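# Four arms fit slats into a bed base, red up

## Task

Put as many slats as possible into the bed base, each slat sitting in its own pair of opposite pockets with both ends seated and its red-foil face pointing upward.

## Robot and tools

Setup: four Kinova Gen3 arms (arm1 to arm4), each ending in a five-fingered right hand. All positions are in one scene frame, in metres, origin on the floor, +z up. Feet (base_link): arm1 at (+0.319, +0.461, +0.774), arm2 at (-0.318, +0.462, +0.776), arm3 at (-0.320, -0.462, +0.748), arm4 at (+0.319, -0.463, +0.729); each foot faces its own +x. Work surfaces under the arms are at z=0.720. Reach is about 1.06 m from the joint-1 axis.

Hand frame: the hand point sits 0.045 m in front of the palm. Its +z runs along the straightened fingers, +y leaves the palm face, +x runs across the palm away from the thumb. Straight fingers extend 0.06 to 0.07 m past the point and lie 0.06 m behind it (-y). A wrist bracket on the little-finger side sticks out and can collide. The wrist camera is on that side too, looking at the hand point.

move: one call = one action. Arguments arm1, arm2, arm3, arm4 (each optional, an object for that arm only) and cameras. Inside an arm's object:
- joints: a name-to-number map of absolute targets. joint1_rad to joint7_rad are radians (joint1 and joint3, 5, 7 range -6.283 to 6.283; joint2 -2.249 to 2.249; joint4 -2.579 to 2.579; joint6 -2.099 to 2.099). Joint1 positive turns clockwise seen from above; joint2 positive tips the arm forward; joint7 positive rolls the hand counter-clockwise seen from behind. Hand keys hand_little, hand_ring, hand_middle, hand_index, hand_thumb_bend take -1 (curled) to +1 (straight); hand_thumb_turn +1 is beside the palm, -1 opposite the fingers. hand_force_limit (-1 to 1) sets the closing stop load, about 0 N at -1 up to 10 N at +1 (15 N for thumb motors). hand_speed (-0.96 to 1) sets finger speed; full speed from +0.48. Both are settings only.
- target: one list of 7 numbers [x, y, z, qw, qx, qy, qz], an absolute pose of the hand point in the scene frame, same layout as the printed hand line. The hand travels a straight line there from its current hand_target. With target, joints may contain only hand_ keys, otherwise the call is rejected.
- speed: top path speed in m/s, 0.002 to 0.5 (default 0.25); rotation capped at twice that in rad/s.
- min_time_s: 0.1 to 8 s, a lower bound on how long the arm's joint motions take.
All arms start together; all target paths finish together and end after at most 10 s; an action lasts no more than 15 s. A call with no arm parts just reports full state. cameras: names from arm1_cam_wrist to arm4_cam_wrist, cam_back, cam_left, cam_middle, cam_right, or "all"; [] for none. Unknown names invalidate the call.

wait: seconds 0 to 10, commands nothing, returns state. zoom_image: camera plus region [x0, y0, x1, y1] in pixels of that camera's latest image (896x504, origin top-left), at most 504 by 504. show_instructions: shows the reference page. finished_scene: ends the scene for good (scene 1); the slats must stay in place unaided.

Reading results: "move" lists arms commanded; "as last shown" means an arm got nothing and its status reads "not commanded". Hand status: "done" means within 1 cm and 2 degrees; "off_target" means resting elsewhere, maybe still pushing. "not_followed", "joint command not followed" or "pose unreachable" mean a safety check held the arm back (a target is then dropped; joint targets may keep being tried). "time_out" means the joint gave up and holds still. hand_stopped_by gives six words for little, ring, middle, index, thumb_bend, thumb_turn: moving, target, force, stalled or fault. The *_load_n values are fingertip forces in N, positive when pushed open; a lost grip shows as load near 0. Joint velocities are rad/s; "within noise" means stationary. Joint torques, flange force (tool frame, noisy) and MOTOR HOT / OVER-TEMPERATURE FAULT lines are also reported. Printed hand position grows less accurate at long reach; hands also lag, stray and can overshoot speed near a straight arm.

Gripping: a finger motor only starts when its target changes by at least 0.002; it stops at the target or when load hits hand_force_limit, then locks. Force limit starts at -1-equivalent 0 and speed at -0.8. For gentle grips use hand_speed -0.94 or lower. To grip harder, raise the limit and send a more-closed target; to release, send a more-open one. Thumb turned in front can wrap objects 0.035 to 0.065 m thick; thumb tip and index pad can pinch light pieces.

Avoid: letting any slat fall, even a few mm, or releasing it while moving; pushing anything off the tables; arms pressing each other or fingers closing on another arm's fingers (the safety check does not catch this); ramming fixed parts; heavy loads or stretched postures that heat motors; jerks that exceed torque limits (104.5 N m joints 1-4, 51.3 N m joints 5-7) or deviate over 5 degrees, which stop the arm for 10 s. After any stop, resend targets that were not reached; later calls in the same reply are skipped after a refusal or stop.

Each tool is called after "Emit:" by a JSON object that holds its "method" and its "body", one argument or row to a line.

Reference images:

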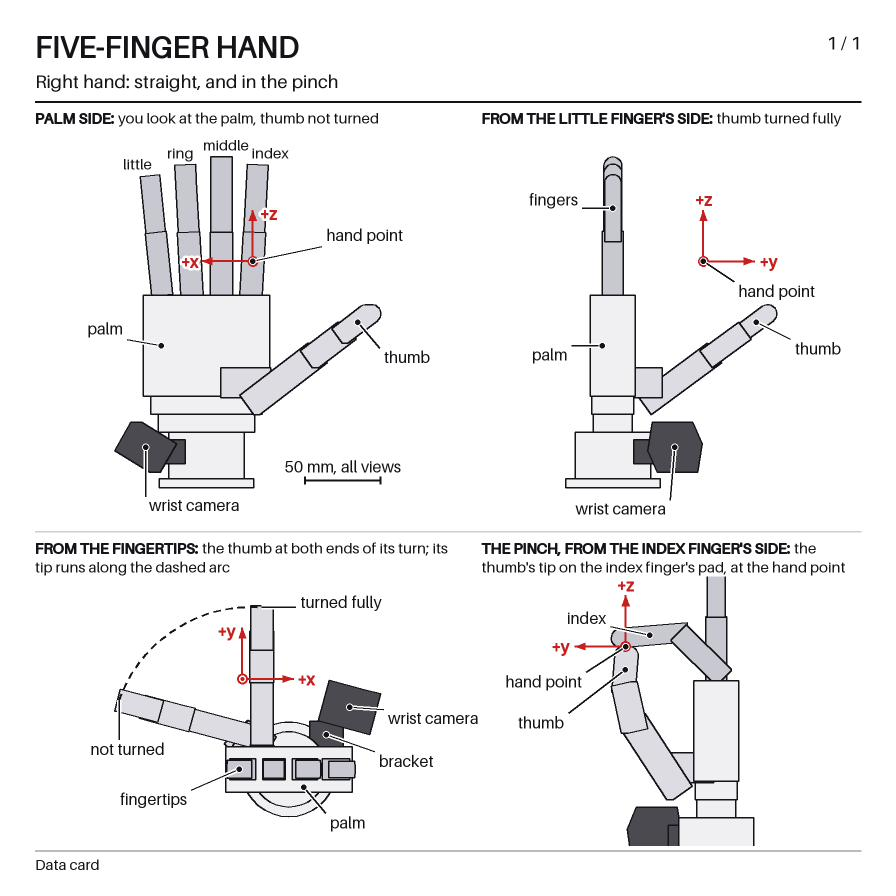

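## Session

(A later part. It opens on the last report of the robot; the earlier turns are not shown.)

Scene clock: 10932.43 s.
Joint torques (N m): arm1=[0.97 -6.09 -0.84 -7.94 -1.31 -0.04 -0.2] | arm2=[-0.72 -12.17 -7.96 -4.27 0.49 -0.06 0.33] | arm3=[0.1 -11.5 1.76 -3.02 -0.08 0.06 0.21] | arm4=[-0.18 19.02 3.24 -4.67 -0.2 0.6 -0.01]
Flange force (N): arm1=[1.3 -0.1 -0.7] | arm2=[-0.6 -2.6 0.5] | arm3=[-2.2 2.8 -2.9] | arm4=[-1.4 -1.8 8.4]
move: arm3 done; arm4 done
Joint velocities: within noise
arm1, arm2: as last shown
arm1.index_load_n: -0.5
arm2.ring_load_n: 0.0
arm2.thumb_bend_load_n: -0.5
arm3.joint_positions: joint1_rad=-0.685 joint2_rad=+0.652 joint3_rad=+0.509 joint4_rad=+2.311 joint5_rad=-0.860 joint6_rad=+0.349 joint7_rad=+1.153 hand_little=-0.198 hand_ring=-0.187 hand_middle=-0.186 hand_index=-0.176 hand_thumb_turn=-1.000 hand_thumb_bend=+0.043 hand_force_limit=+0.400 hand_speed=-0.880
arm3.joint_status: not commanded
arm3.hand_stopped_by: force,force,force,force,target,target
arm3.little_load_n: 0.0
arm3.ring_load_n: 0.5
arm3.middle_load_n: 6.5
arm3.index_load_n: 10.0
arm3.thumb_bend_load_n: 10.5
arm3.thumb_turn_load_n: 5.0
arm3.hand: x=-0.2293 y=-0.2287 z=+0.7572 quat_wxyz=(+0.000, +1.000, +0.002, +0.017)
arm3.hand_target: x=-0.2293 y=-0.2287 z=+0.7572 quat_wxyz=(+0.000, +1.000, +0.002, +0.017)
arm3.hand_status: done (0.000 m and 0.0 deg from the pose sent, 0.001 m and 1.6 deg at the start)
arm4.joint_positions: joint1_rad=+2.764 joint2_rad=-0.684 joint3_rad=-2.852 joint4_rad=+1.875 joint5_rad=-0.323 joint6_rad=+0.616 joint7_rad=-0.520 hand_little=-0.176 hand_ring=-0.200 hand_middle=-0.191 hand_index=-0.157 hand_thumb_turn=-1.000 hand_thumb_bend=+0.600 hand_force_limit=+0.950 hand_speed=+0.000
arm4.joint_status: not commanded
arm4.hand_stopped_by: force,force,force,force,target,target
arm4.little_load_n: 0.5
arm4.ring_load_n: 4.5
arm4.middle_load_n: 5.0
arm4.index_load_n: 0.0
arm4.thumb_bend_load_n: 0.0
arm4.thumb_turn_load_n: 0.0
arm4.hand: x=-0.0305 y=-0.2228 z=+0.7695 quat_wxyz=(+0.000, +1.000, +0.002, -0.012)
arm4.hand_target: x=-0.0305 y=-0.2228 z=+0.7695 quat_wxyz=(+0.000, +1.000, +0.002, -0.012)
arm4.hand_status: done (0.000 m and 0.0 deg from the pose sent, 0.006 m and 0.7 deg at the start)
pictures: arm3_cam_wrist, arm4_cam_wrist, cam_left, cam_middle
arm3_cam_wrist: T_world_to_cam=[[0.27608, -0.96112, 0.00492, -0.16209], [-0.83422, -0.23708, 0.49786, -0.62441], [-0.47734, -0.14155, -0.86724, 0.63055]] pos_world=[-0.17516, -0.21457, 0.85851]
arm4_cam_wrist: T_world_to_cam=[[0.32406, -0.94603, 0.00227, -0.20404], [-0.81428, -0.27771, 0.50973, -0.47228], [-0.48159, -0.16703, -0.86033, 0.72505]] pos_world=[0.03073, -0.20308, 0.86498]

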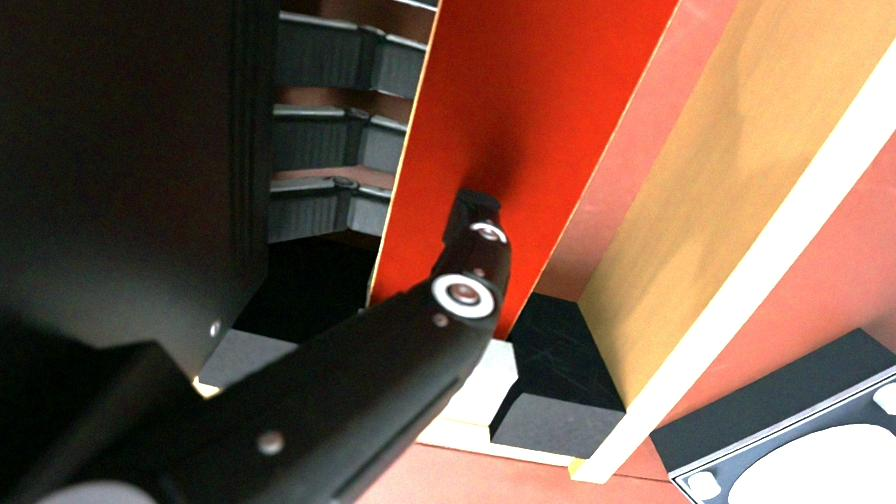

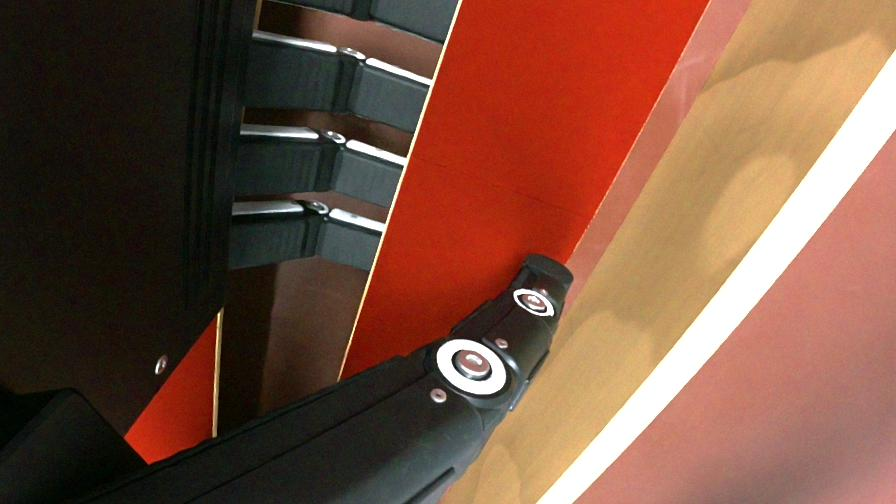

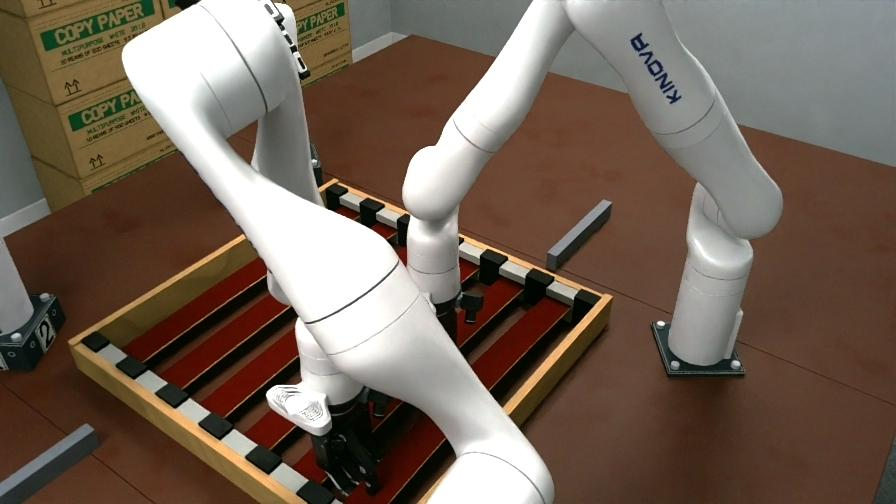

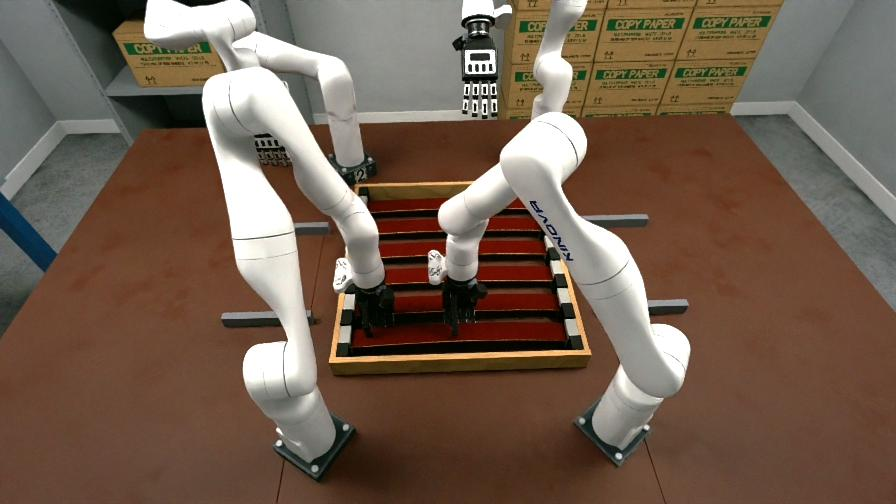

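Emit:
{"method": "move", "body": {
  "arm3": {"target": [-0.2293, -0.2287, 0.757, -0.00004, 0.99986, 0.00236, 0.01658], "speed": 0.02, "joints": {"hand_little": -0.1, "hand_ring": -0.1, "hand_middle": -0.1, "hand_index": -0.1, "hand_thumb_bend": 0.4, "hand_speed": -0.3}},
  "arm4": {"target": [-0.0305, -0.2228, 0.766, 0.00004, 0.99992, 0.00236, -0.01222], "speed": 0.02, "joints": {"hand_little": -0.1, "hand_ring": -0.1, "hand_middle": -0.1, "hand_index": -0.1, "hand_thumb_bend": 0.8, "hand_speed": -0.3}},
  "cameras": ["arm3_cam_wrist", "arm4_cam_wrist", "cam_middle"]
}}

Emit:
{"method": "zoom_image", "body": {
  "camera": "cam_middle",
  "region": [320, 270, 600, 360]
}}

Emit:
{"method": "zoom_image", "body": {
  "camera": "arm4_cam_wrist",
  "region": [200, 100, 600, 420]
}}

Scene clock: 10954.97 s.
Joint torques (N m): arm1=[1.01 -6.13 -0.8 -7.92 -1.33 -0.02 -0.21] | arm2=[-0.72 -12.17 -7.99 -4.24 0.48 -0.05 0.33] | arm3=[0.1 -12.33 2.28 -3.18 0.03 -0.03 0.2] | arm4=[-0.41 16.71 2.77 -3.9 -0.29 0.27 -0.1]
Flange force (N): arm1=[1.4 -0.2 -0.5] | arm2=[-0.6 -2.8 0.5] | arm3=[-2.4 3.2 1.6] | arm4=[-0.7 -2.2 2.2]
move: arm3 done; arm4 done
Joint velocities: within noise
arm1.joint_positions: joint1_rad=+0.582 joint2_rad=-0.116 joint3_rad=-0.003 joint4_rad=+1.933 joint5_rad=-0.797 joint6_rad=+1.149 joint7_rad=+1.494 hand_little=+0.850 hand_ring=+0.850 hand_middle=+0.850 hand_index=+0.850 hand_thumb_turn=-1.000 hand_thumb_bend=+0.900 hand_force_limit=+0.300 hand_speed=+0.300
arm1.joint_status: not commanded
arm1.hand_stopped_by: target,target,target,target,target,target
arm1.little_load_n: 0.0
arm1.ring_load_n: 0.0
arm1.middle_load_n: 0.0
arm1.index_load_n: 0.0
arm1.thumb_bend_load_n: 0.0
arm1.thumb_turn_load_n: 0.0
arm1.hand: x=+0.1000 y=+0.2200 z=+1.1300 quat_wxyz=(+0.000, +0.000, -0.924, +0.383)
arm1.hand_target: x=+0.1000 y=+0.2200 z=+1.1300 quat_wxyz=(+0.000, +0.000, -0.924, +0.383)
arm1.hand_status: not commanded
arm2: as last shown
arm2.thumb_bend_load_n: 0.0
arm3.joint_positions: joint1_rad=-0.685 joint2_rad=+0.653 joint3_rad=+0.508 joint4_rad=+2.311 joint5_rad=-0.861 joint6_rad=+0.348 joint7_rad=+1.154 hand_little=-0.100 hand_ring=-0.100 hand_middle=-0.100 hand_index=-0.100 hand_thumb_turn=-1.000 hand_thumb_bend=+0.400 hand_force_limit=+0.400 hand_speed=-0.300
arm3.joint_status: all done
arm3.hand_stopped_by: target,target,target,target,target,target
arm3.little_load_n: 0.0
arm3.ring_load_n: 0.0
arm3.middle_load_n: 0.0
arm3.index_load_n: 0.5
arm3.thumb_bend_load_n: 0.0
arm3.thumb_turn_load_n: 0.0
arm3.hand: x=-0.2293 y=-0.2287 z=+0.7570 quat_wxyz=(+0.000, +1.000, +0.002, +0.017)
arm3.hand_target: x=-0.2293 y=-0.2287 z=+0.7570 quat_wxyz=(+0.000, +1.000, +0.002, +0.017)
arm3.hand_status: done (0.000 m and 0.0 deg from the pose sent, 0.000 m and 0.0 deg at the start)
arm4.joint_positions: joint1_rad=+2.766 joint2_rad=-0.691 joint3_rad=-2.856 joint4_rad=+1.877 joint5_rad=-0.326 joint6_rad=+0.607 joint7_rad=-0.517 hand_little=-0.100 hand_ring=-0.100 hand_middle=-0.100 hand_index=-0.100 hand_thumb_turn=-1.000 hand_thumb_bend=+0.800 hand_force_limit=+0.950 hand_speed=-0.300
arm4.joint_status: all done
arm4.hand_stopped_by: target,target,target,target,target,target
arm4.little_load_n: 0.0
arm4.ring_load_n: 0.0
arm4.middle_load_n: 0.0
arm4.index_load_n: 0.5
arm4.thumb_bend_load_n: 0.0
arm4.thumb_turn_load_n: 0.0
arm4.hand: x=-0.0305 y=-0.2228 z=+0.7660 quat_wxyz=(+0.000, +1.000, +0.002, -0.012)
arm4.hand_target: x=-0.0305 y=-0.2228 z=+0.7660 quat_wxyz=(+0.000, +1.000, +0.002, -0.012)
arm4.hand_status: done (0.000 m and 0.0 deg from the pose sent, 0.003 m and 0.0 deg at the start)
arm3_cam_wrist: T_world_to_cam=[[0.27603, -0.96114, 0.00483, -0.16193], [-0.83423, -0.23708, 0.49784, -0.62428], [-0.47735, -0.14145, -0.86726, 0.63043]] pos_world=[-0.17516, -0.21447, 0.85831]
arm4_cam_wrist: T_world_to_cam=[[0.32408, -0.94603, 0.0023, -0.20406], [-0.81432, -0.27772, 0.50966, -0.47043], [-0.48151, -0.16704, -0.86037, 0.72207]] pos_world=[0.03073, -0.20308, 0.86148]

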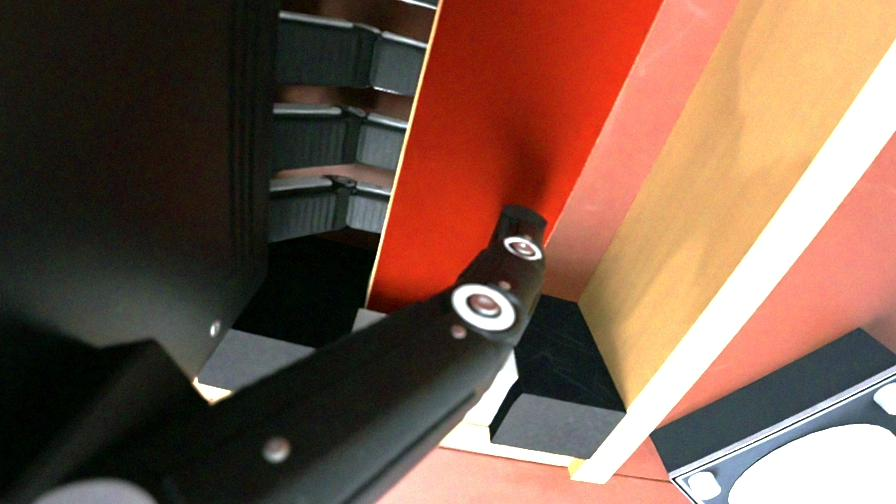

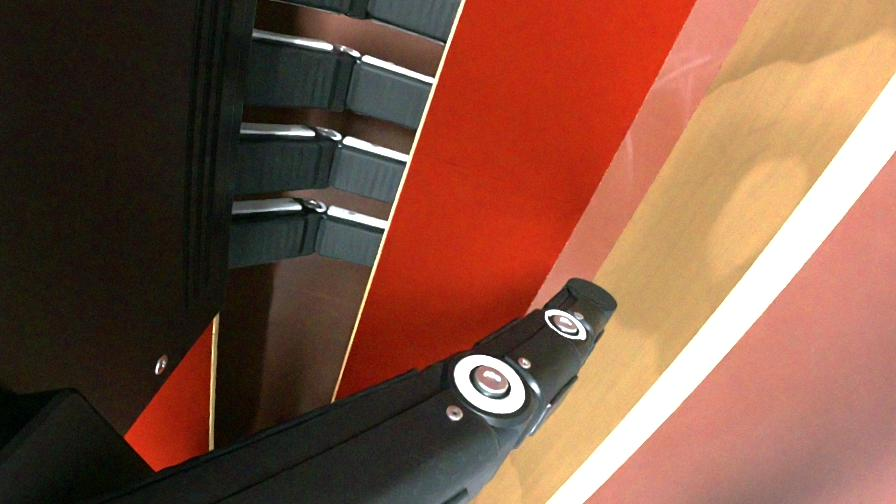

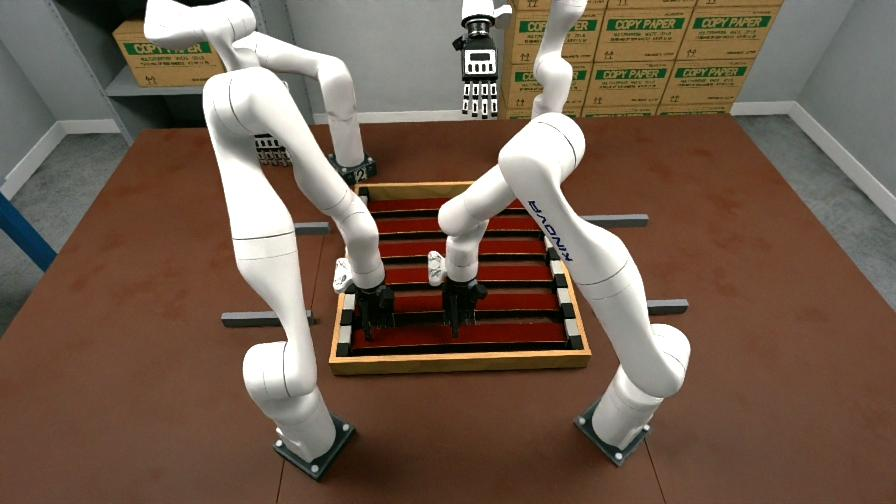

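Scaled by 1.800 from the camera's image (finer frame: 1280x720).

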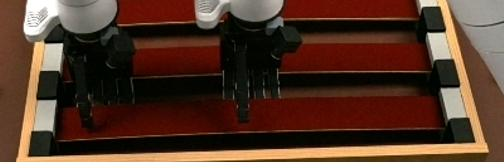

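Scaled by 1.260 from the camera's image (finer frame: 1280x720).

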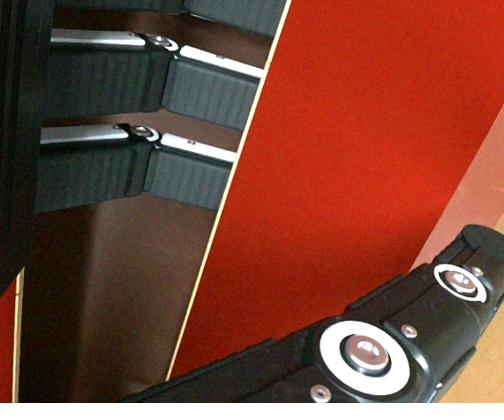

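Emit:
{"method": "move", "body": {
  "arm3": {"target": [-0.2293, -0.2345, 0.7585, -0.00004, 0.99986, 0.00236, 0.01658], "speed": 0.05, "joints": {"hand_little": 0.0, "hand_ring": 0.0, "hand_middle": 0.0, "hand_index": 0.0, "hand_thumb_bend": 0.7, "hand_speed": 0.0}},
  "arm4": {"target": [-0.0305, -0.2285, 0.769, 0.00004, 0.99992, 0.00236, -0.01222], "speed": 0.05, "joints": {"hand_little": 0.15, "hand_ring": 0.15, "hand_middle": 0.15, "hand_index": 0.15, "hand_speed": 0.0}},
  "cameras": ["arm3_cam_wrist", "arm4_cam_wrist"]
}}

Scene clock: 10981.30 s.
Joint torques (N m): arm1=[0.99 -6.13 -0.8 -7.97 -1.32 -0.02 -0.2] | arm2=[-0.75 -12.19 -7.96 -4.23 0.5 -0.03 0.34] | arm3=[0.12 -12.09 2.21 -2.97 0.11 0.03 0.18] | arm4=[-0.42 16.52 2.78 -3.91 -0.27 0.28 -0.09]
Flange force (N): arm1=[1.3 -0.1 -0.5] | arm2=[-0.6 -2.6 0.5] | arm3=[-2.4 3.1 2.0] | arm4=[-0.7 -2.2 2.3]
move: arm3 done; arm4 done
Joint velocities: within noise
arm1, arm2: as last shown
arm3.joint_positions: joint1_rad=-0.677 joint2_rad=+0.642 joint3_rad=+0.504 joint4_rad=+2.327 joint5_rad=-0.863 joint6_rad=+0.338 joint7_rad=+1.164 hand_little=+0.000 hand_ring=+0.000 hand_middle=+0.000 hand_index=+0.000 hand_thumb_turn=-1.000 hand_thumb_bend=+0.700 hand_force_limit=+0.400 hand_speed=+0.000
arm3.joint_status: all done
arm3.hand_stopped_by: target,target,target,target,target,target
arm3.little_load_n: 0.0
arm3.ring_load_n: 0.0
arm3.middle_load_n: 0.0
arm3.index_load_n: 0.5
arm3.thumb_bend_load_n: -0.5
arm3.thumb_turn_load_n: 0.0
arm3.hand: x=-0.2293 y=-0.2345 z=+0.7585 quat_wxyz=(+0.000, +1.000, +0.002, +0.017)
arm3.hand_target: x=-0.2293 y=-0.2345 z=+0.7585 quat_wxyz=(+0.000, +1.000, +0.002, +0.017)
arm3.hand_status: done (0.000 m and 0.0 deg from the pose sent, 0.006 m and 0.0 deg at the start)
arm4.joint_positions: joint1_rad=+2.753 joint2_rad=-0.680 joint3_rad=-2.853 joint4_rad=+1.889 joint5_rad=-0.325 joint6_rad=+0.607 joint7_rad=-0.526 hand_little=+0.150 hand_ring=+0.150 hand_middle=+0.150 hand_index=+0.150 hand_thumb_turn=-1.000 hand_thumb_bend=+0.800 hand_force_limit=+0.950 hand_speed=+0.000
arm4.joint_status: all done
arm4.hand_stopped_by: target,target,target,target,target,target
arm4.little_load_n: 0.0
arm4.ring_load_n: 0.0
arm4.middle_load_n: 0.0
arm4.index_load_n: 0.0
arm4.thumb_bend_load_n: 0.0
arm4.thumb_turn_load_n: 0.0
arm4.hand: x=-0.0305 y=-0.2285 z=+0.7690 quat_wxyz=(+0.000, +1.000, +0.002, -0.012)
arm4.hand_target: x=-0.0305 y=-0.2285 z=+0.7690 quat_wxyz=(+0.000, +1.000, +0.002, -0.012)
arm4.hand_status: done (0.000 m and 0.0 deg from the pose sent, 0.006 m and 0.0 deg at the start)
arm3_cam_wrist: T_world_to_cam=[[0.27608, -0.96112, 0.00492, -0.16767], [-0.83422, -0.23708, 0.49786, -0.62644], [-0.47734, -0.14155, -0.86724, 0.63086]] pos_world=[-0.17516, -0.22037, 0.85981]
arm4_cam_wrist: T_world_to_cam=[[0.32408, -0.94603, 0.0023, -0.20946], [-0.81432, -0.27772, 0.50966, -0.47355], [-0.48151, -0.16704, -0.86037, 0.7237]] pos_world=[0.03073, -0.20878, 0.86448]

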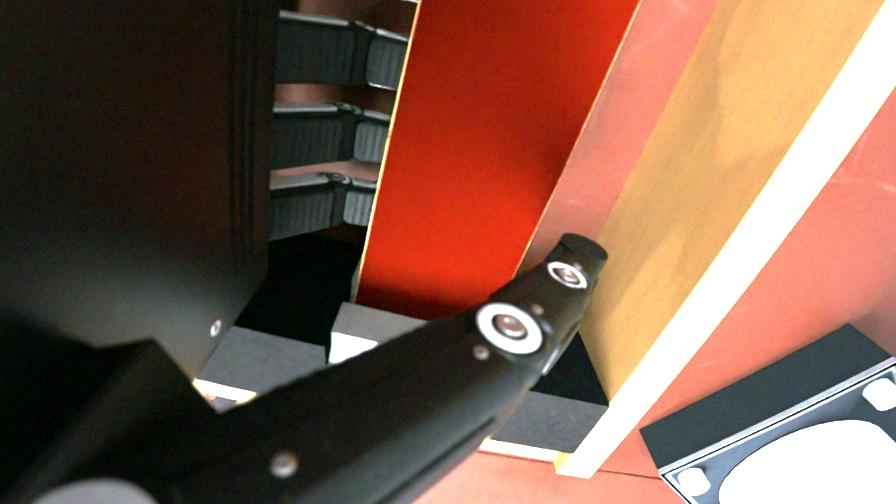

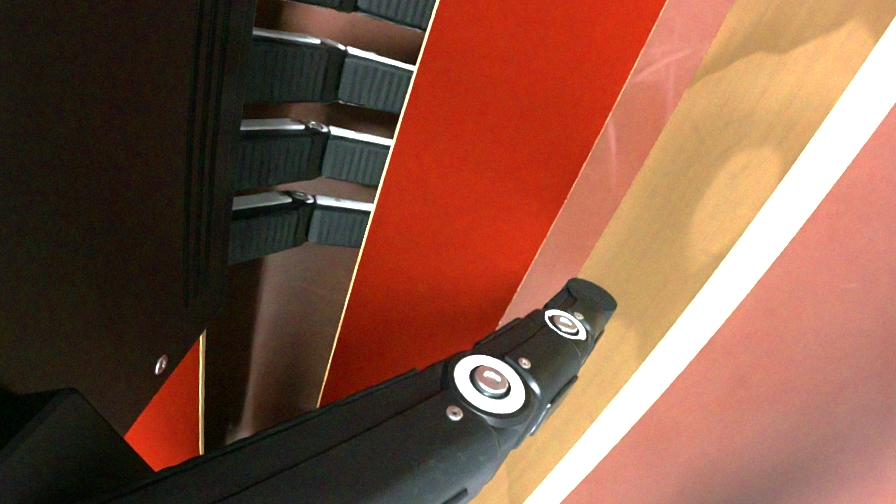

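Emit:
{"method": "move", "body": {
  "arm3": {"target": [-0.2285, -0.2345, 0.768, -0.00004, 0.99986, 0.00236, 0.01658], "speed": 0.05, "joints": {"hand_little": 0.22, "hand_ring": 0.22, "hand_middle": 0.22, "hand_index": 0.22, "hand_thumb_bend": 0.8, "hand_speed": 0.2}},
  "arm4": {"target": [-0.0305, -0.2288, 0.781, 0.00004, 0.99992, 0.00236, -0.01222], "speed": 0.05, "joints": {"hand_little": 0.4, "hand_ring": 0.4, "hand_middle": 0.4, "hand_index": 0.4, "hand_speed": 0.2}}
}}

Emit:
{"method": "move", "body": {
  "arm3": {"target": [-0.2275, -0.2348, 0.78, -0.00004, 0.99986, 0.00236, 0.01658], "speed": 0.06, "joints": {"hand_little": 0.42, "hand_ring": 0.42, "hand_middle": 0.42, "hand_index": 0.42}},
  "arm4": {"target": [-0.0305, -0.2288, 0.799, 0.00004, 0.99992, 0.00236, -0.01222], "speed": 0.06, "joints": {"hand_little": 0.62, "hand_ring": 0.62, "hand_middle": 0.62, "hand_index": 0.62}},
  "cameras": ["arm3_cam_wrist", "arm4_cam_wrist", "cam_middle"]
}}

Emit:
{"method": "zoom_image", "body": {
  "camera": "cam_middle",
  "region": [320, 270, 600, 360]
}}

Scene clock: 10993.23 s.
Joint torques (N m): arm1=[1.02 -6.13 -0.79 -8 -1.29 -0.01 -0.19] | arm2=[-0.75 -12.17 -7.98 -4.24 0.49 -0.06 0.34] | arm3=[0.14 -11.9 2.49 -3.46 0.02 -0.08 0.23] | arm4=[-0.4 16.33 2.77 -4.1 -0.29 0.26 -0.06]
Flange force (N): arm1=[1.2 -0.1 -0.4] | arm2=[-0.6 -2.7 0.5] | arm3=[-2.7 3.4 2.3] | arm4=[-1.0 -2.3 2.0]
move: arm3 done; arm4 done
Joint velocities: within noise
arm1: as last shown
arm1.ring_load_n: -0.5
arm1.middle_load_n: -0.5
arm2.joint_positions: joint1_rad=-4.427 joint2_rad=+1.054 joint3_rad=+4.181 joint4_rad=+1.890 joint5_rad=+0.893 joint6_rad=+1.845 joint7_rad=-0.862 hand_little=+0.620 hand_ring=+0.620 hand_middle=+0.620 hand_index=+0.620 hand_thumb_turn=-1.000 hand_thumb_bend=+0.800 hand_force_limit=+0.950 hand_speed=+0.000
arm2.joint_status: not commanded
arm2.hand_stopped_by: target,target,target,target,target,target
arm2.little_load_n: 0.5
arm2.ring_load_n: 0.0
arm2.middle_load_n: 0.0
arm2.index_load_n: 0.0
arm2.thumb_bend_load_n: 0.0
arm2.thumb_turn_load_n: 0.0
arm2.hand: x=-0.4200 y=+0.2200 z=+1.0200 quat_wxyz=(+0.000, -0.005, -1.000, +0.000)
arm2.hand_target: x=-0.4200 y=+0.2200 z=+1.0200 quat_wxyz=(+0.000, -0.005, -1.000, +0.000)
arm2.hand_status: not commanded
arm3.joint_positions: joint1_rad=-0.711 joint2_rad=+0.622 joint3_rad=+0.553 joint4_rad=+2.322 joint5_rad=-0.827 joint6_rad=+0.375 joint7_rad=+1.136 hand_little=+0.220 hand_ring=+0.220 hand_middle=+0.220 hand_index=+0.220 hand_thumb_turn=-1.000 hand_thumb_bend=+0.800 hand_force_limit=+0.400 hand_speed=+0.200
arm3.joint_status: all done
arm3.hand_stopped_by: target,target,target,target,target,target
arm3.little_load_n: 0.0
arm3.ring_load_n: 0.5
arm3.middle_load_n: 0.0
arm3.index_load_n: 0.5
arm3.thumb_bend_load_n: 0.0
arm3.thumb_turn_load_n: 0.0
arm3.hand: x=-0.2285 y=-0.2345 z=+0.7680 quat_wxyz=(+0.000, +1.000, +0.002, +0.017)
arm3.hand_target: x=-0.2285 y=-0.2345 z=+0.7680 quat_wxyz=(+0.000, +1.000, +0.002, +0.017)
arm3.hand_status: done (0.000 m and 0.0 deg from the pose sent, 0.010 m and 0.0 deg at the start)
arm4.joint_positions: joint1_rad=+2.744 joint2_rad=-0.656 joint3_rad=-2.840 joint4_rad=+1.881 joint5_rad=-0.314 joint6_rad=+0.639 joint7_rad=-0.536 hand_little=+0.400 hand_ring=+0.400 hand_middle=+0.400 hand_index=+0.400 hand_thumb_turn=-1.000 hand_thumb_bend=+0.800 hand_force_limit=+0.950 hand_speed=+0.200
arm4.joint_status: all done
arm4.hand_stopped_by: target,target,target,target,target,target
arm4.little_load_n: 0.0
arm4.ring_load_n: 0.0
arm4.middle_load_n: 0.0
arm4.index_load_n: 0.0
arm4.thumb_bend_load_n: 0.0
arm4.thumb_turn_load_n: 0.0
arm4.hand: x=-0.0305 y=-0.2288 z=+0.7810 quat_wxyz=(+0.000, +1.000, +0.002, -0.012)
arm4.hand_target: x=-0.0305 y=-0.2288 z=+0.7810 quat_wxyz=(+0.000, +1.000, +0.002, -0.012)
arm4.hand_status: done (0.000 m and 0.0 deg from the pose sent, 0.012 m and 0.0 deg at the start)
pictures: none

Scene clock: 10994.20 s.
Joint torques (N m): arm1=[0.94 -6.1 -0.81 -7.97 -1.3 -0.03 -0.22] | arm2=[-0.71 -12.2 -7.95 -4.24 0.49 -0.07 0.34] | arm3=[0.05 -11.49 2.46 -3.74 0.09 -0.01 0.21] | arm4=[-0.39 16.12 2.8 -4.36 -0.29 0.26 -0.08]
Flange force (N): arm1=[1.3 0.0 -0.6] | arm2=[-0.6 -2.7 0.5] | arm3=[-2.4 3.4 2.5] | arm4=[-1.4 -2.5 1.9]
move: arm3 done; arm4 done
Joint velocities: within noise
arm1, arm2: as last shown
arm1.ring_load_n: 0.0
arm2.little_load_n: 0.0
arm3.joint_positions: joint1_rad=-0.751 joint2_rad=+0.597 joint3_rad=+0.612 joint4_rad=+2.315 joint5_rad=-0.781 joint6_rad=+0.420 joint7_rad=+1.101 hand_little=+0.420 hand_ring=+0.420 hand_middle=+0.420 hand_index=+0.420 hand_thumb_turn=-1.000 hand_thumb_bend=+0.800 hand_force_limit=+0.400 hand_speed=+0.200
arm3.joint_status: all done
arm3.hand_stopped_by: target,target,target,target,target,target
arm3.little_load_n: 0.0
arm3.ring_load_n: 0.0
arm3.middle_load_n: 0.0
arm3.index_load_n: 0.5
arm3.thumb_bend_load_n: 0.0
arm3.thumb_turn_load_n: 0.0
arm3.hand: x=-0.2275 y=-0.2348 z=+0.7800 quat_wxyz=(+0.000, +1.000, +0.002, +0.017)
arm3.hand_target: x=-0.2275 y=-0.2348 z=+0.7800 quat_wxyz=(+0.000, +1.000, +0.002, +0.017)
arm3.hand_status: done (0.000 m and 0.0 deg from the pose sent, 0.012 m and 0.0 deg at the start)
arm4.joint_positions: joint1_rad=+2.731 joint2_rad=-0.622 joint3_rad=-2.823 joint4_rad=+1.867 joint5_rad=-0.297 joint6_rad=+0.687 joint7_rad=-0.552 hand_little=+0.620 hand_ring=+0.620 hand_middle=+0.620 hand_index=+0.620 hand_thumb_turn=-1.000 hand_thumb_bend=+0.800 hand_force_limit=+0.950 hand_speed=+0.200
arm4.joint_status: all done
arm4.hand_stopped_by: target,target,target,target,target,target
arm4.little_load_n: 0.0
arm4.ring_load_n: 0.0
arm4.middle_load_n: 0.5
arm4.index_load_n: 0.0
arm4.thumb_bend_load_n: 0.0
arm4.thumb_turn_load_n: 0.0
arm4.hand: x=-0.0305 y=-0.2288 z=+0.7990 quat_wxyz=(+0.000, +1.000, +0.002, -0.012)
arm4.hand_target: x=-0.0305 y=-0.2288 z=+0.7990 quat_wxyz=(+0.000, +1.000, +0.002, -0.012)
arm4.hand_status: done (0.000 m and 0.0 deg from the pose sent, 0.018 m and 0.0 deg at the start)
arm3_cam_wrist: T_world_to_cam=[[0.27603, -0.96114, 0.00483, -0.1685], [-0.83423, -0.23708, 0.49784, -0.6357], [-0.47735, -0.14145, -0.86726, 0.65035]] pos_world=[-0.17336, -0.22067, 0.88131]
arm4_cam_wrist: T_world_to_cam=[[0.32408, -0.94603, 0.0023, -0.20981], [-0.81432, -0.27772, 0.50966, -0.48892], [-0.48151, -0.16704, -0.86037, 0.74947]] pos_world=[0.03073, -0.20908, 0.89448]

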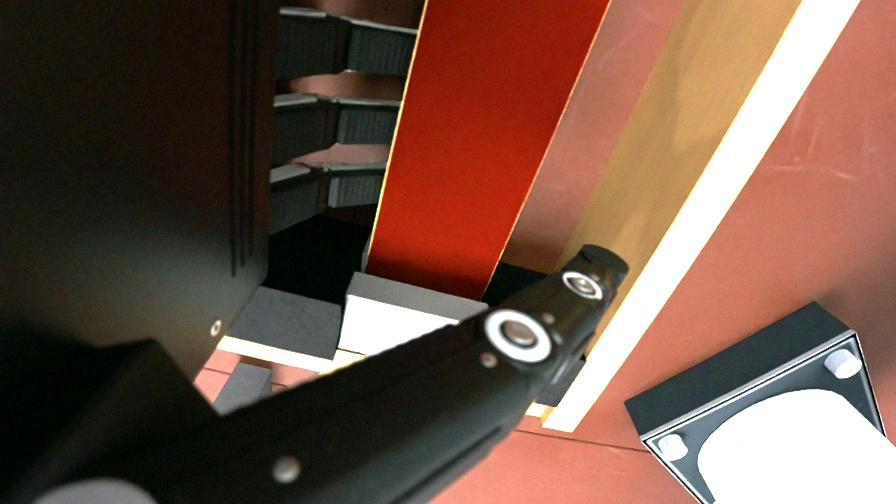

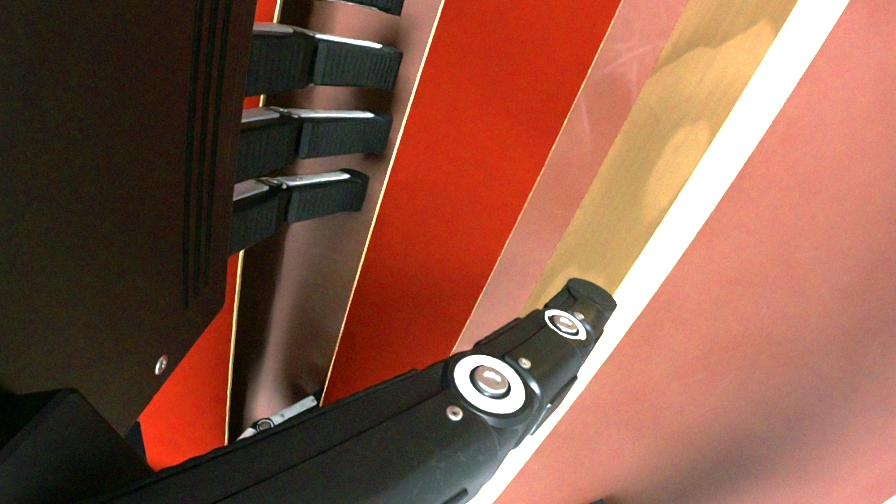

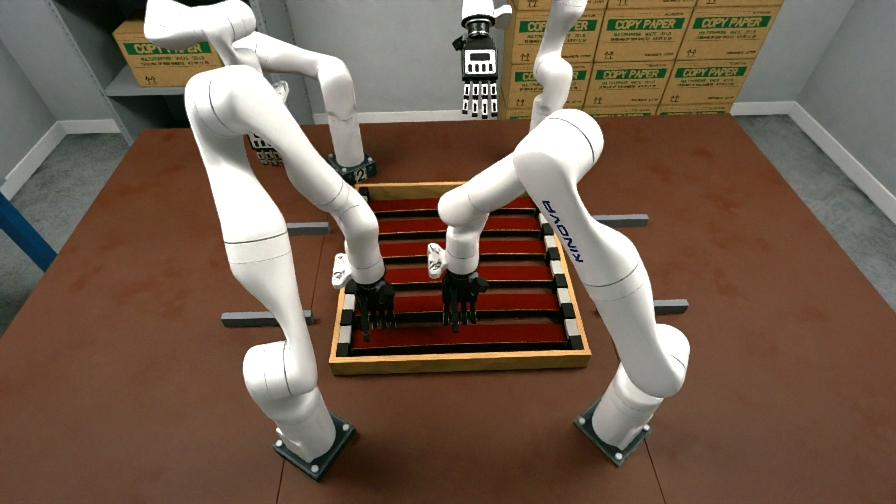

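Scaled by 1.800 from the camera's image (finer frame: 1280x720).

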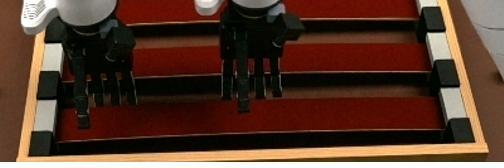

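Emit:
{"method": "move", "body": {
  "arm3": {"target": [-0.2275, -0.235, 0.797, -0.00004, 0.99986, 0.00236, 0.01658], "speed": 0.08, "joints": {"hand_little": 0.62, "hand_ring": 0.62, "hand_middle": 0.62, "hand_index": 0.62}},
  "arm4": {"target": [-0.0305, -0.229, 0.83, 0.00004, 0.99992, 0.00236, -0.01222], "speed": 0.1}
}}

Emit:
{"method": "move", "body": {
  "arm3": {"target": [-0.26, -0.235, 0.9, 0, 1, 0, 0], "speed": 0.15},
  "arm4": {"target": [0.03, -0.229, 0.92, 0, 1, 0, 0], "speed": 0.15},
  "cameras": ["cam_middle", "cam_back", "cam_left", "cam_right"]
}}

Emit:
{"method": "zoom_image", "body": {
  "camera": "cam_middle",
  "region": [320, 180, 600, 380]
}}

Emit:
{"method": "zoom_image", "body": {
  "camera": "cam_left",
  "region": [460, 220, 640, 360]
}}

Scene clock: 11007.37 s.
Joint torques (N m): arm1=[1.03 -6.11 -0.83 -7.95 -1.32 -0.01 -0.2] | arm2=[-0.75 -12.15 -7.96 -4.25 0.48 -0.05 0.34] | arm3=[0.07 -11.09 2.55 -4.23 0.07 -0.05 0.15] | arm4=[-0.36 15.66 2.77 -4.92 -0.32 0.24 -0.11]
Flange force (N): arm1=[1.3 -0.2 -0.5] | arm2=[-0.6 -2.6 0.5] | arm3=[-2.2 3.2 2.8] | arm4=[-1.6 -2.5 1.4]
move: arm3 done; arm4 done
Joint velocities: within noise
arm1, arm2: as last shown
arm1.middle_load_n: 0.0
arm2.little_load_n: -0.5
arm3.joint_positions: joint1_rad=-0.809 joint2_rad=+0.561 joint3_rad=+0.689 joint4_rad=+2.304 joint5_rad=-0.716 joint6_rad=+0.479 joint7_rad=+1.048 hand_little=+0.620 hand_ring=+0.620 hand_middle=+0.620 hand_index=+0.620 hand_thumb_turn=-1.000 hand_thumb_bend=+0.800 hand_force_limit=+0.400 hand_speed=+0.200
arm3.joint_status: all done
arm3.hand_stopped_by: target,target,target,target,target,target
arm3.little_load_n: 0.0
arm3.ring_load_n: 0.0
arm3.middle_load_n: 0.0
arm3.index_load_n: 0.0
arm3.thumb_bend_load_n: 0.0
arm3.thumb_turn_load_n: 0.0
arm3.hand: x=-0.2275 y=-0.2350 z=+0.7970 quat_wxyz=(+0.000, +1.000, +0.002, +0.017)
arm3.hand_target: x=-0.2275 y=-0.2350 z=+0.7970 quat_wxyz=(+0.000, +1.000, +0.002, +0.017)
arm3.hand_status: done (0.000 m and 0.0 deg from the pose sent, 0.017 m and 0.0 deg at the start)
arm4.joint_positions: joint1_rad=+2.710 joint2_rad=-0.567 joint3_rad=-2.797 joint4_rad=+1.837 joint5_rad=-0.268 joint6_rad=+0.772 joint7_rad=-0.578 hand_little=+0.620 hand_ring=+0.620 hand_middle=+0.620 hand_index=+0.620 hand_thumb_turn=-1.000 hand_thumb_bend=+0.800 hand_force_limit=+0.950 hand_speed=+0.200
arm4.joint_status: not commanded
arm4.hand_stopped_by: target,target,target,target,target,target
arm4.little_load_n: 0.0
arm4.ring_load_n: 0.0
arm4.middle_load_n: 0.0
arm4.index_load_n: 0.0
arm4.thumb_bend_load_n: 0.0
arm4.thumb_turn_load_n: 0.0
arm4.hand: x=-0.0305 y=-0.2290 z=+0.8300 quat_wxyz=(+0.000, +1.000, +0.002, -0.012)
arm4.hand_target: x=-0.0305 y=-0.2290 z=+0.8300 quat_wxyz=(+0.000, +1.000, +0.002, -0.012)
arm4.hand_status: done (0.000 m and 0.0 deg from the pose sent, 0.031 m and 0.0 deg at the start)
pictures: none

Scene clock: 11008.70 s.
Joint torques (N m): arm1=[0.99 -6.08 -0.8 -8 -1.31 -0.02 -0.21] | arm2=[-0.72 -12.2 -7.99 -4.24 0.49 -0.06 0.32] | arm3=[0.17 -7.35 2.09 -7.07 -0.01 0.04 0.19] | arm4=[-0.37 12.95 2.46 -6.02 -0.28 0.27 -0.08]
Flange force (N): arm1=[1.1 0.0 -0.5] | arm2=[-0.5 -2.8 0.5] | arm3=[-2.5 3.6 3.3] | arm4=[-2.3 -2.9 0.4]
move: arm3 done; arm4 done
Joint velocities: within noise
arm1, arm2: as last shown
arm1.middle_load_n: -0.5
arm2.little_load_n: 0.0
arm3.joint_positions: joint1_rad=-1.193 joint2_rad=+0.309 joint3_rad=+1.024 joint4_rad=+2.196 joint5_rad=-0.355 joint6_rad=+0.814 joint7_rad=+0.648 hand_little=+0.620 hand_ring=+0.620 hand_middle=+0.620 hand_index=+0.620 hand_thumb_turn=-1.000 hand_thumb_bend=+0.800 hand_force_limit=+0.400 hand_speed=+0.200
arm3.joint_status: not commanded
arm3.hand_stopped_by: target,target,target,target,target,target
arm3.little_load_n: 0.0
arm3.ring_load_n: 0.0
arm3.middle_load_n: 0.0
arm3.index_load_n: 0.0
arm3.thumb_bend_load_n: 0.0
arm3.thumb_turn_load_n: 0.0
arm3.hand: x=-0.2600 y=-0.2350 z=+0.9000 quat_wxyz=(+0.000, +1.000, +0.000, +0.000)
arm3.hand_target: x=-0.2600 y=-0.2350 z=+0.9000 quat_wxyz=(+0.000, +1.000, +0.000, +0.000)
arm3.hand_status: done (0.000 m and 0.0 deg from the pose sent, 0.108 m and 1.9 deg at the start)
arm4.joint_positions: joint1_rad=+2.714 joint2_rad=-0.355 joint3_rad=-2.716 joint4_rad=+1.826 joint5_rad=-0.154 joint6_rad=+1.000 joint7_rad=-0.580 hand_little=+0.620 hand_ring=+0.620 hand_middle=+0.620 hand_index=+0.620 hand_thumb_turn=-1.000 hand_thumb_bend=+0.800 hand_force_limit=+0.950 hand_speed=+0.200
arm4.joint_status: not commanded
arm4.hand_stopped_by: target,target,target,target,target,target
arm4.little_load_n: 0.0
arm4.ring_load_n: 0.0
arm4.middle_load_n: 0.0
arm4.index_load_n: 0.0
arm4.thumb_bend_load_n: 0.0
arm4.thumb_turn_load_n: 0.0
arm4.hand: x=+0.0300 y=-0.2290 z=+0.9200 quat_wxyz=(+0.000, +1.000, +0.000, +0.000)
arm4.hand_target: x=+0.0300 y=-0.2290 z=+0.9200 quat_wxyz=(+0.000, +1.000, +0.000, +0.000)
arm4.hand_status: done (0.000 m and 0.0 deg from the pose sent, 0.108 m and 1.4 deg at the start)
pictures: cam_back, cam_left, cam_middle, cam_right

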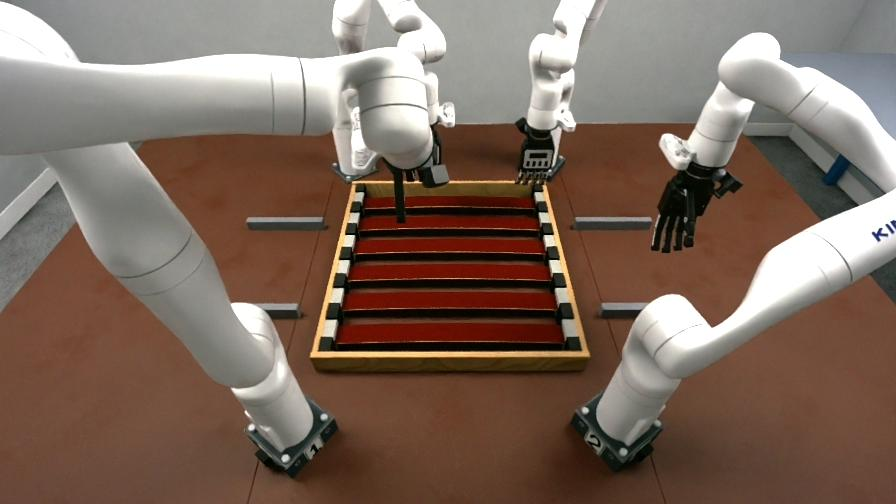

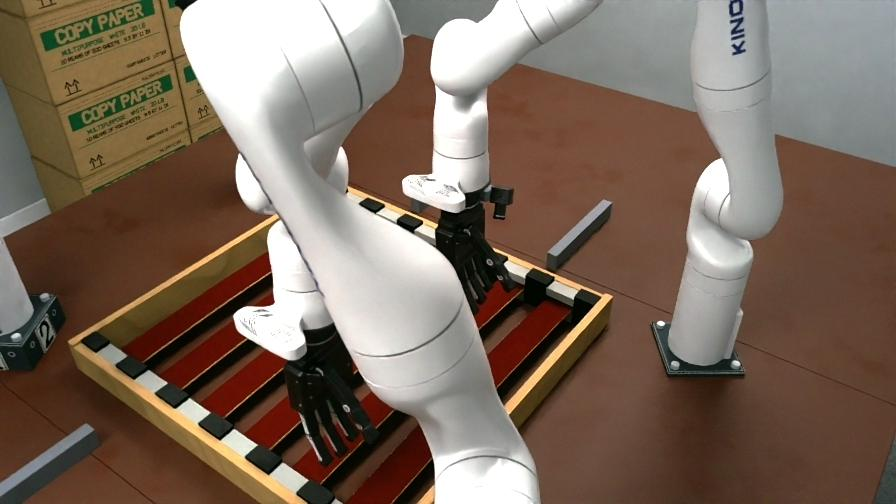

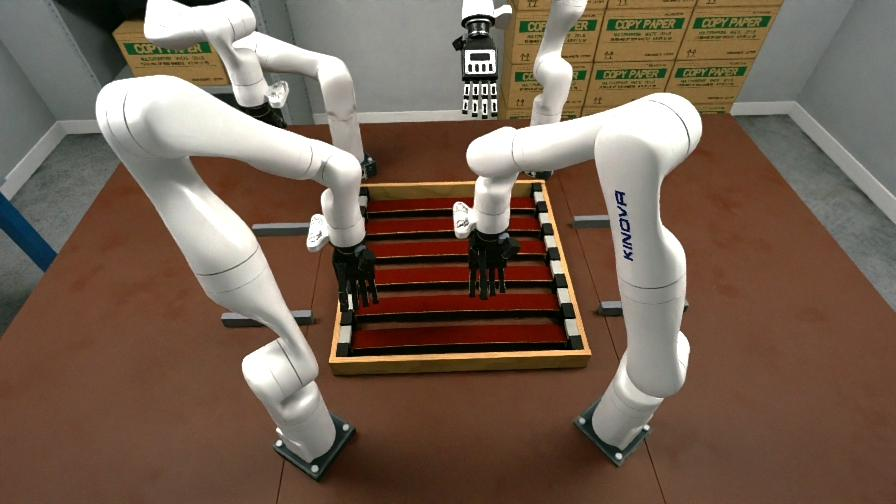

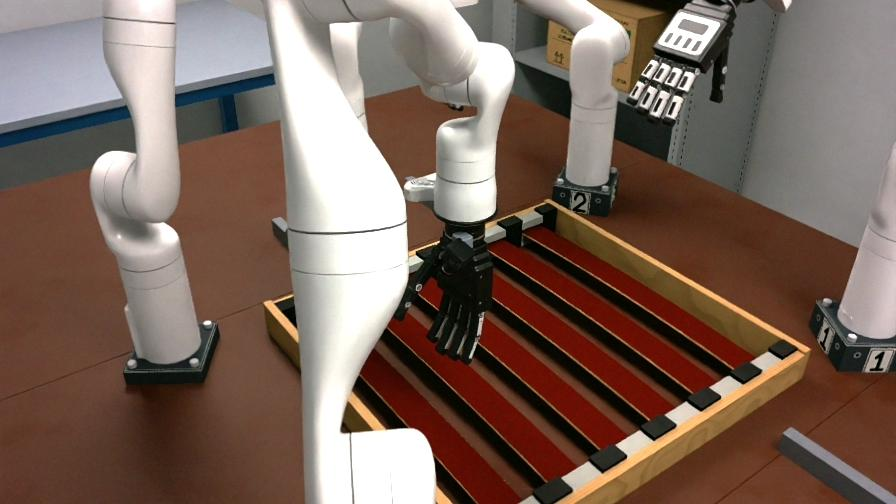

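Scaled by 1.800 from the camera's image (finer frame: 1280x720).

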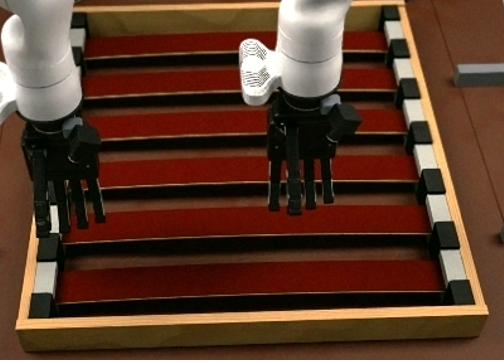

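Scaled by 2.800 from the camera's image (finer frame: 1280x720).

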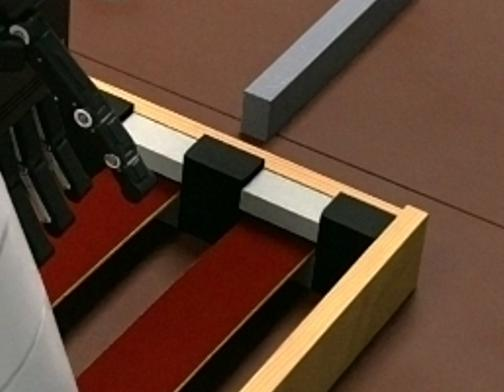

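Emit:
{"method": "zoom_image", "body": {
  "camera": "cam_back",
  "region": [310, 170, 460, 370]
}}

Emit:
{"method": "zoom_image", "body": {
  "camera": "cam_back",
  "region": [450, 170, 600, 370]
}}

Emit:
{"method": "zoom_image", "body": {
  "camera": "cam_middle",
  "region": [500, 170, 600, 380]
}}

Scaled by 2.520 from the camera's image (finer frame: 1280x720).

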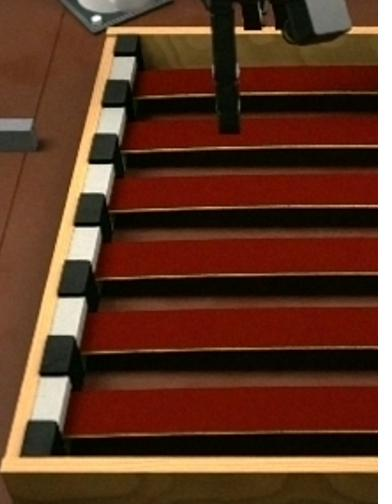

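Scaled by 2.520 from the camera's image (finer frame: 1280x720).

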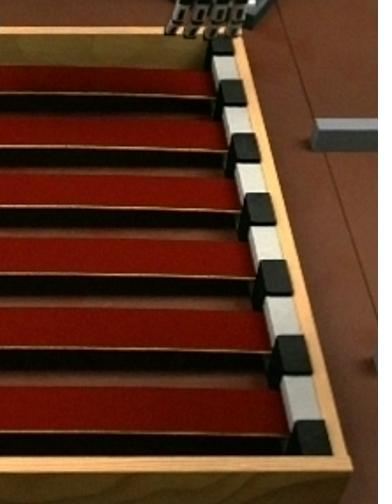

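Scaled by 2.400 from the camera's image (finer frame: 1280x720).

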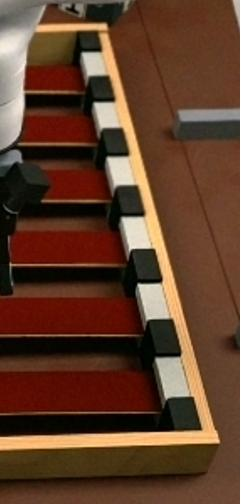

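All six slats are in their pockets, with both ends seated and the red side up. The hands are clear of the bed.

Emit:
{"method": "finished_scene", "body": {

}}

The scene is finished: the task was done.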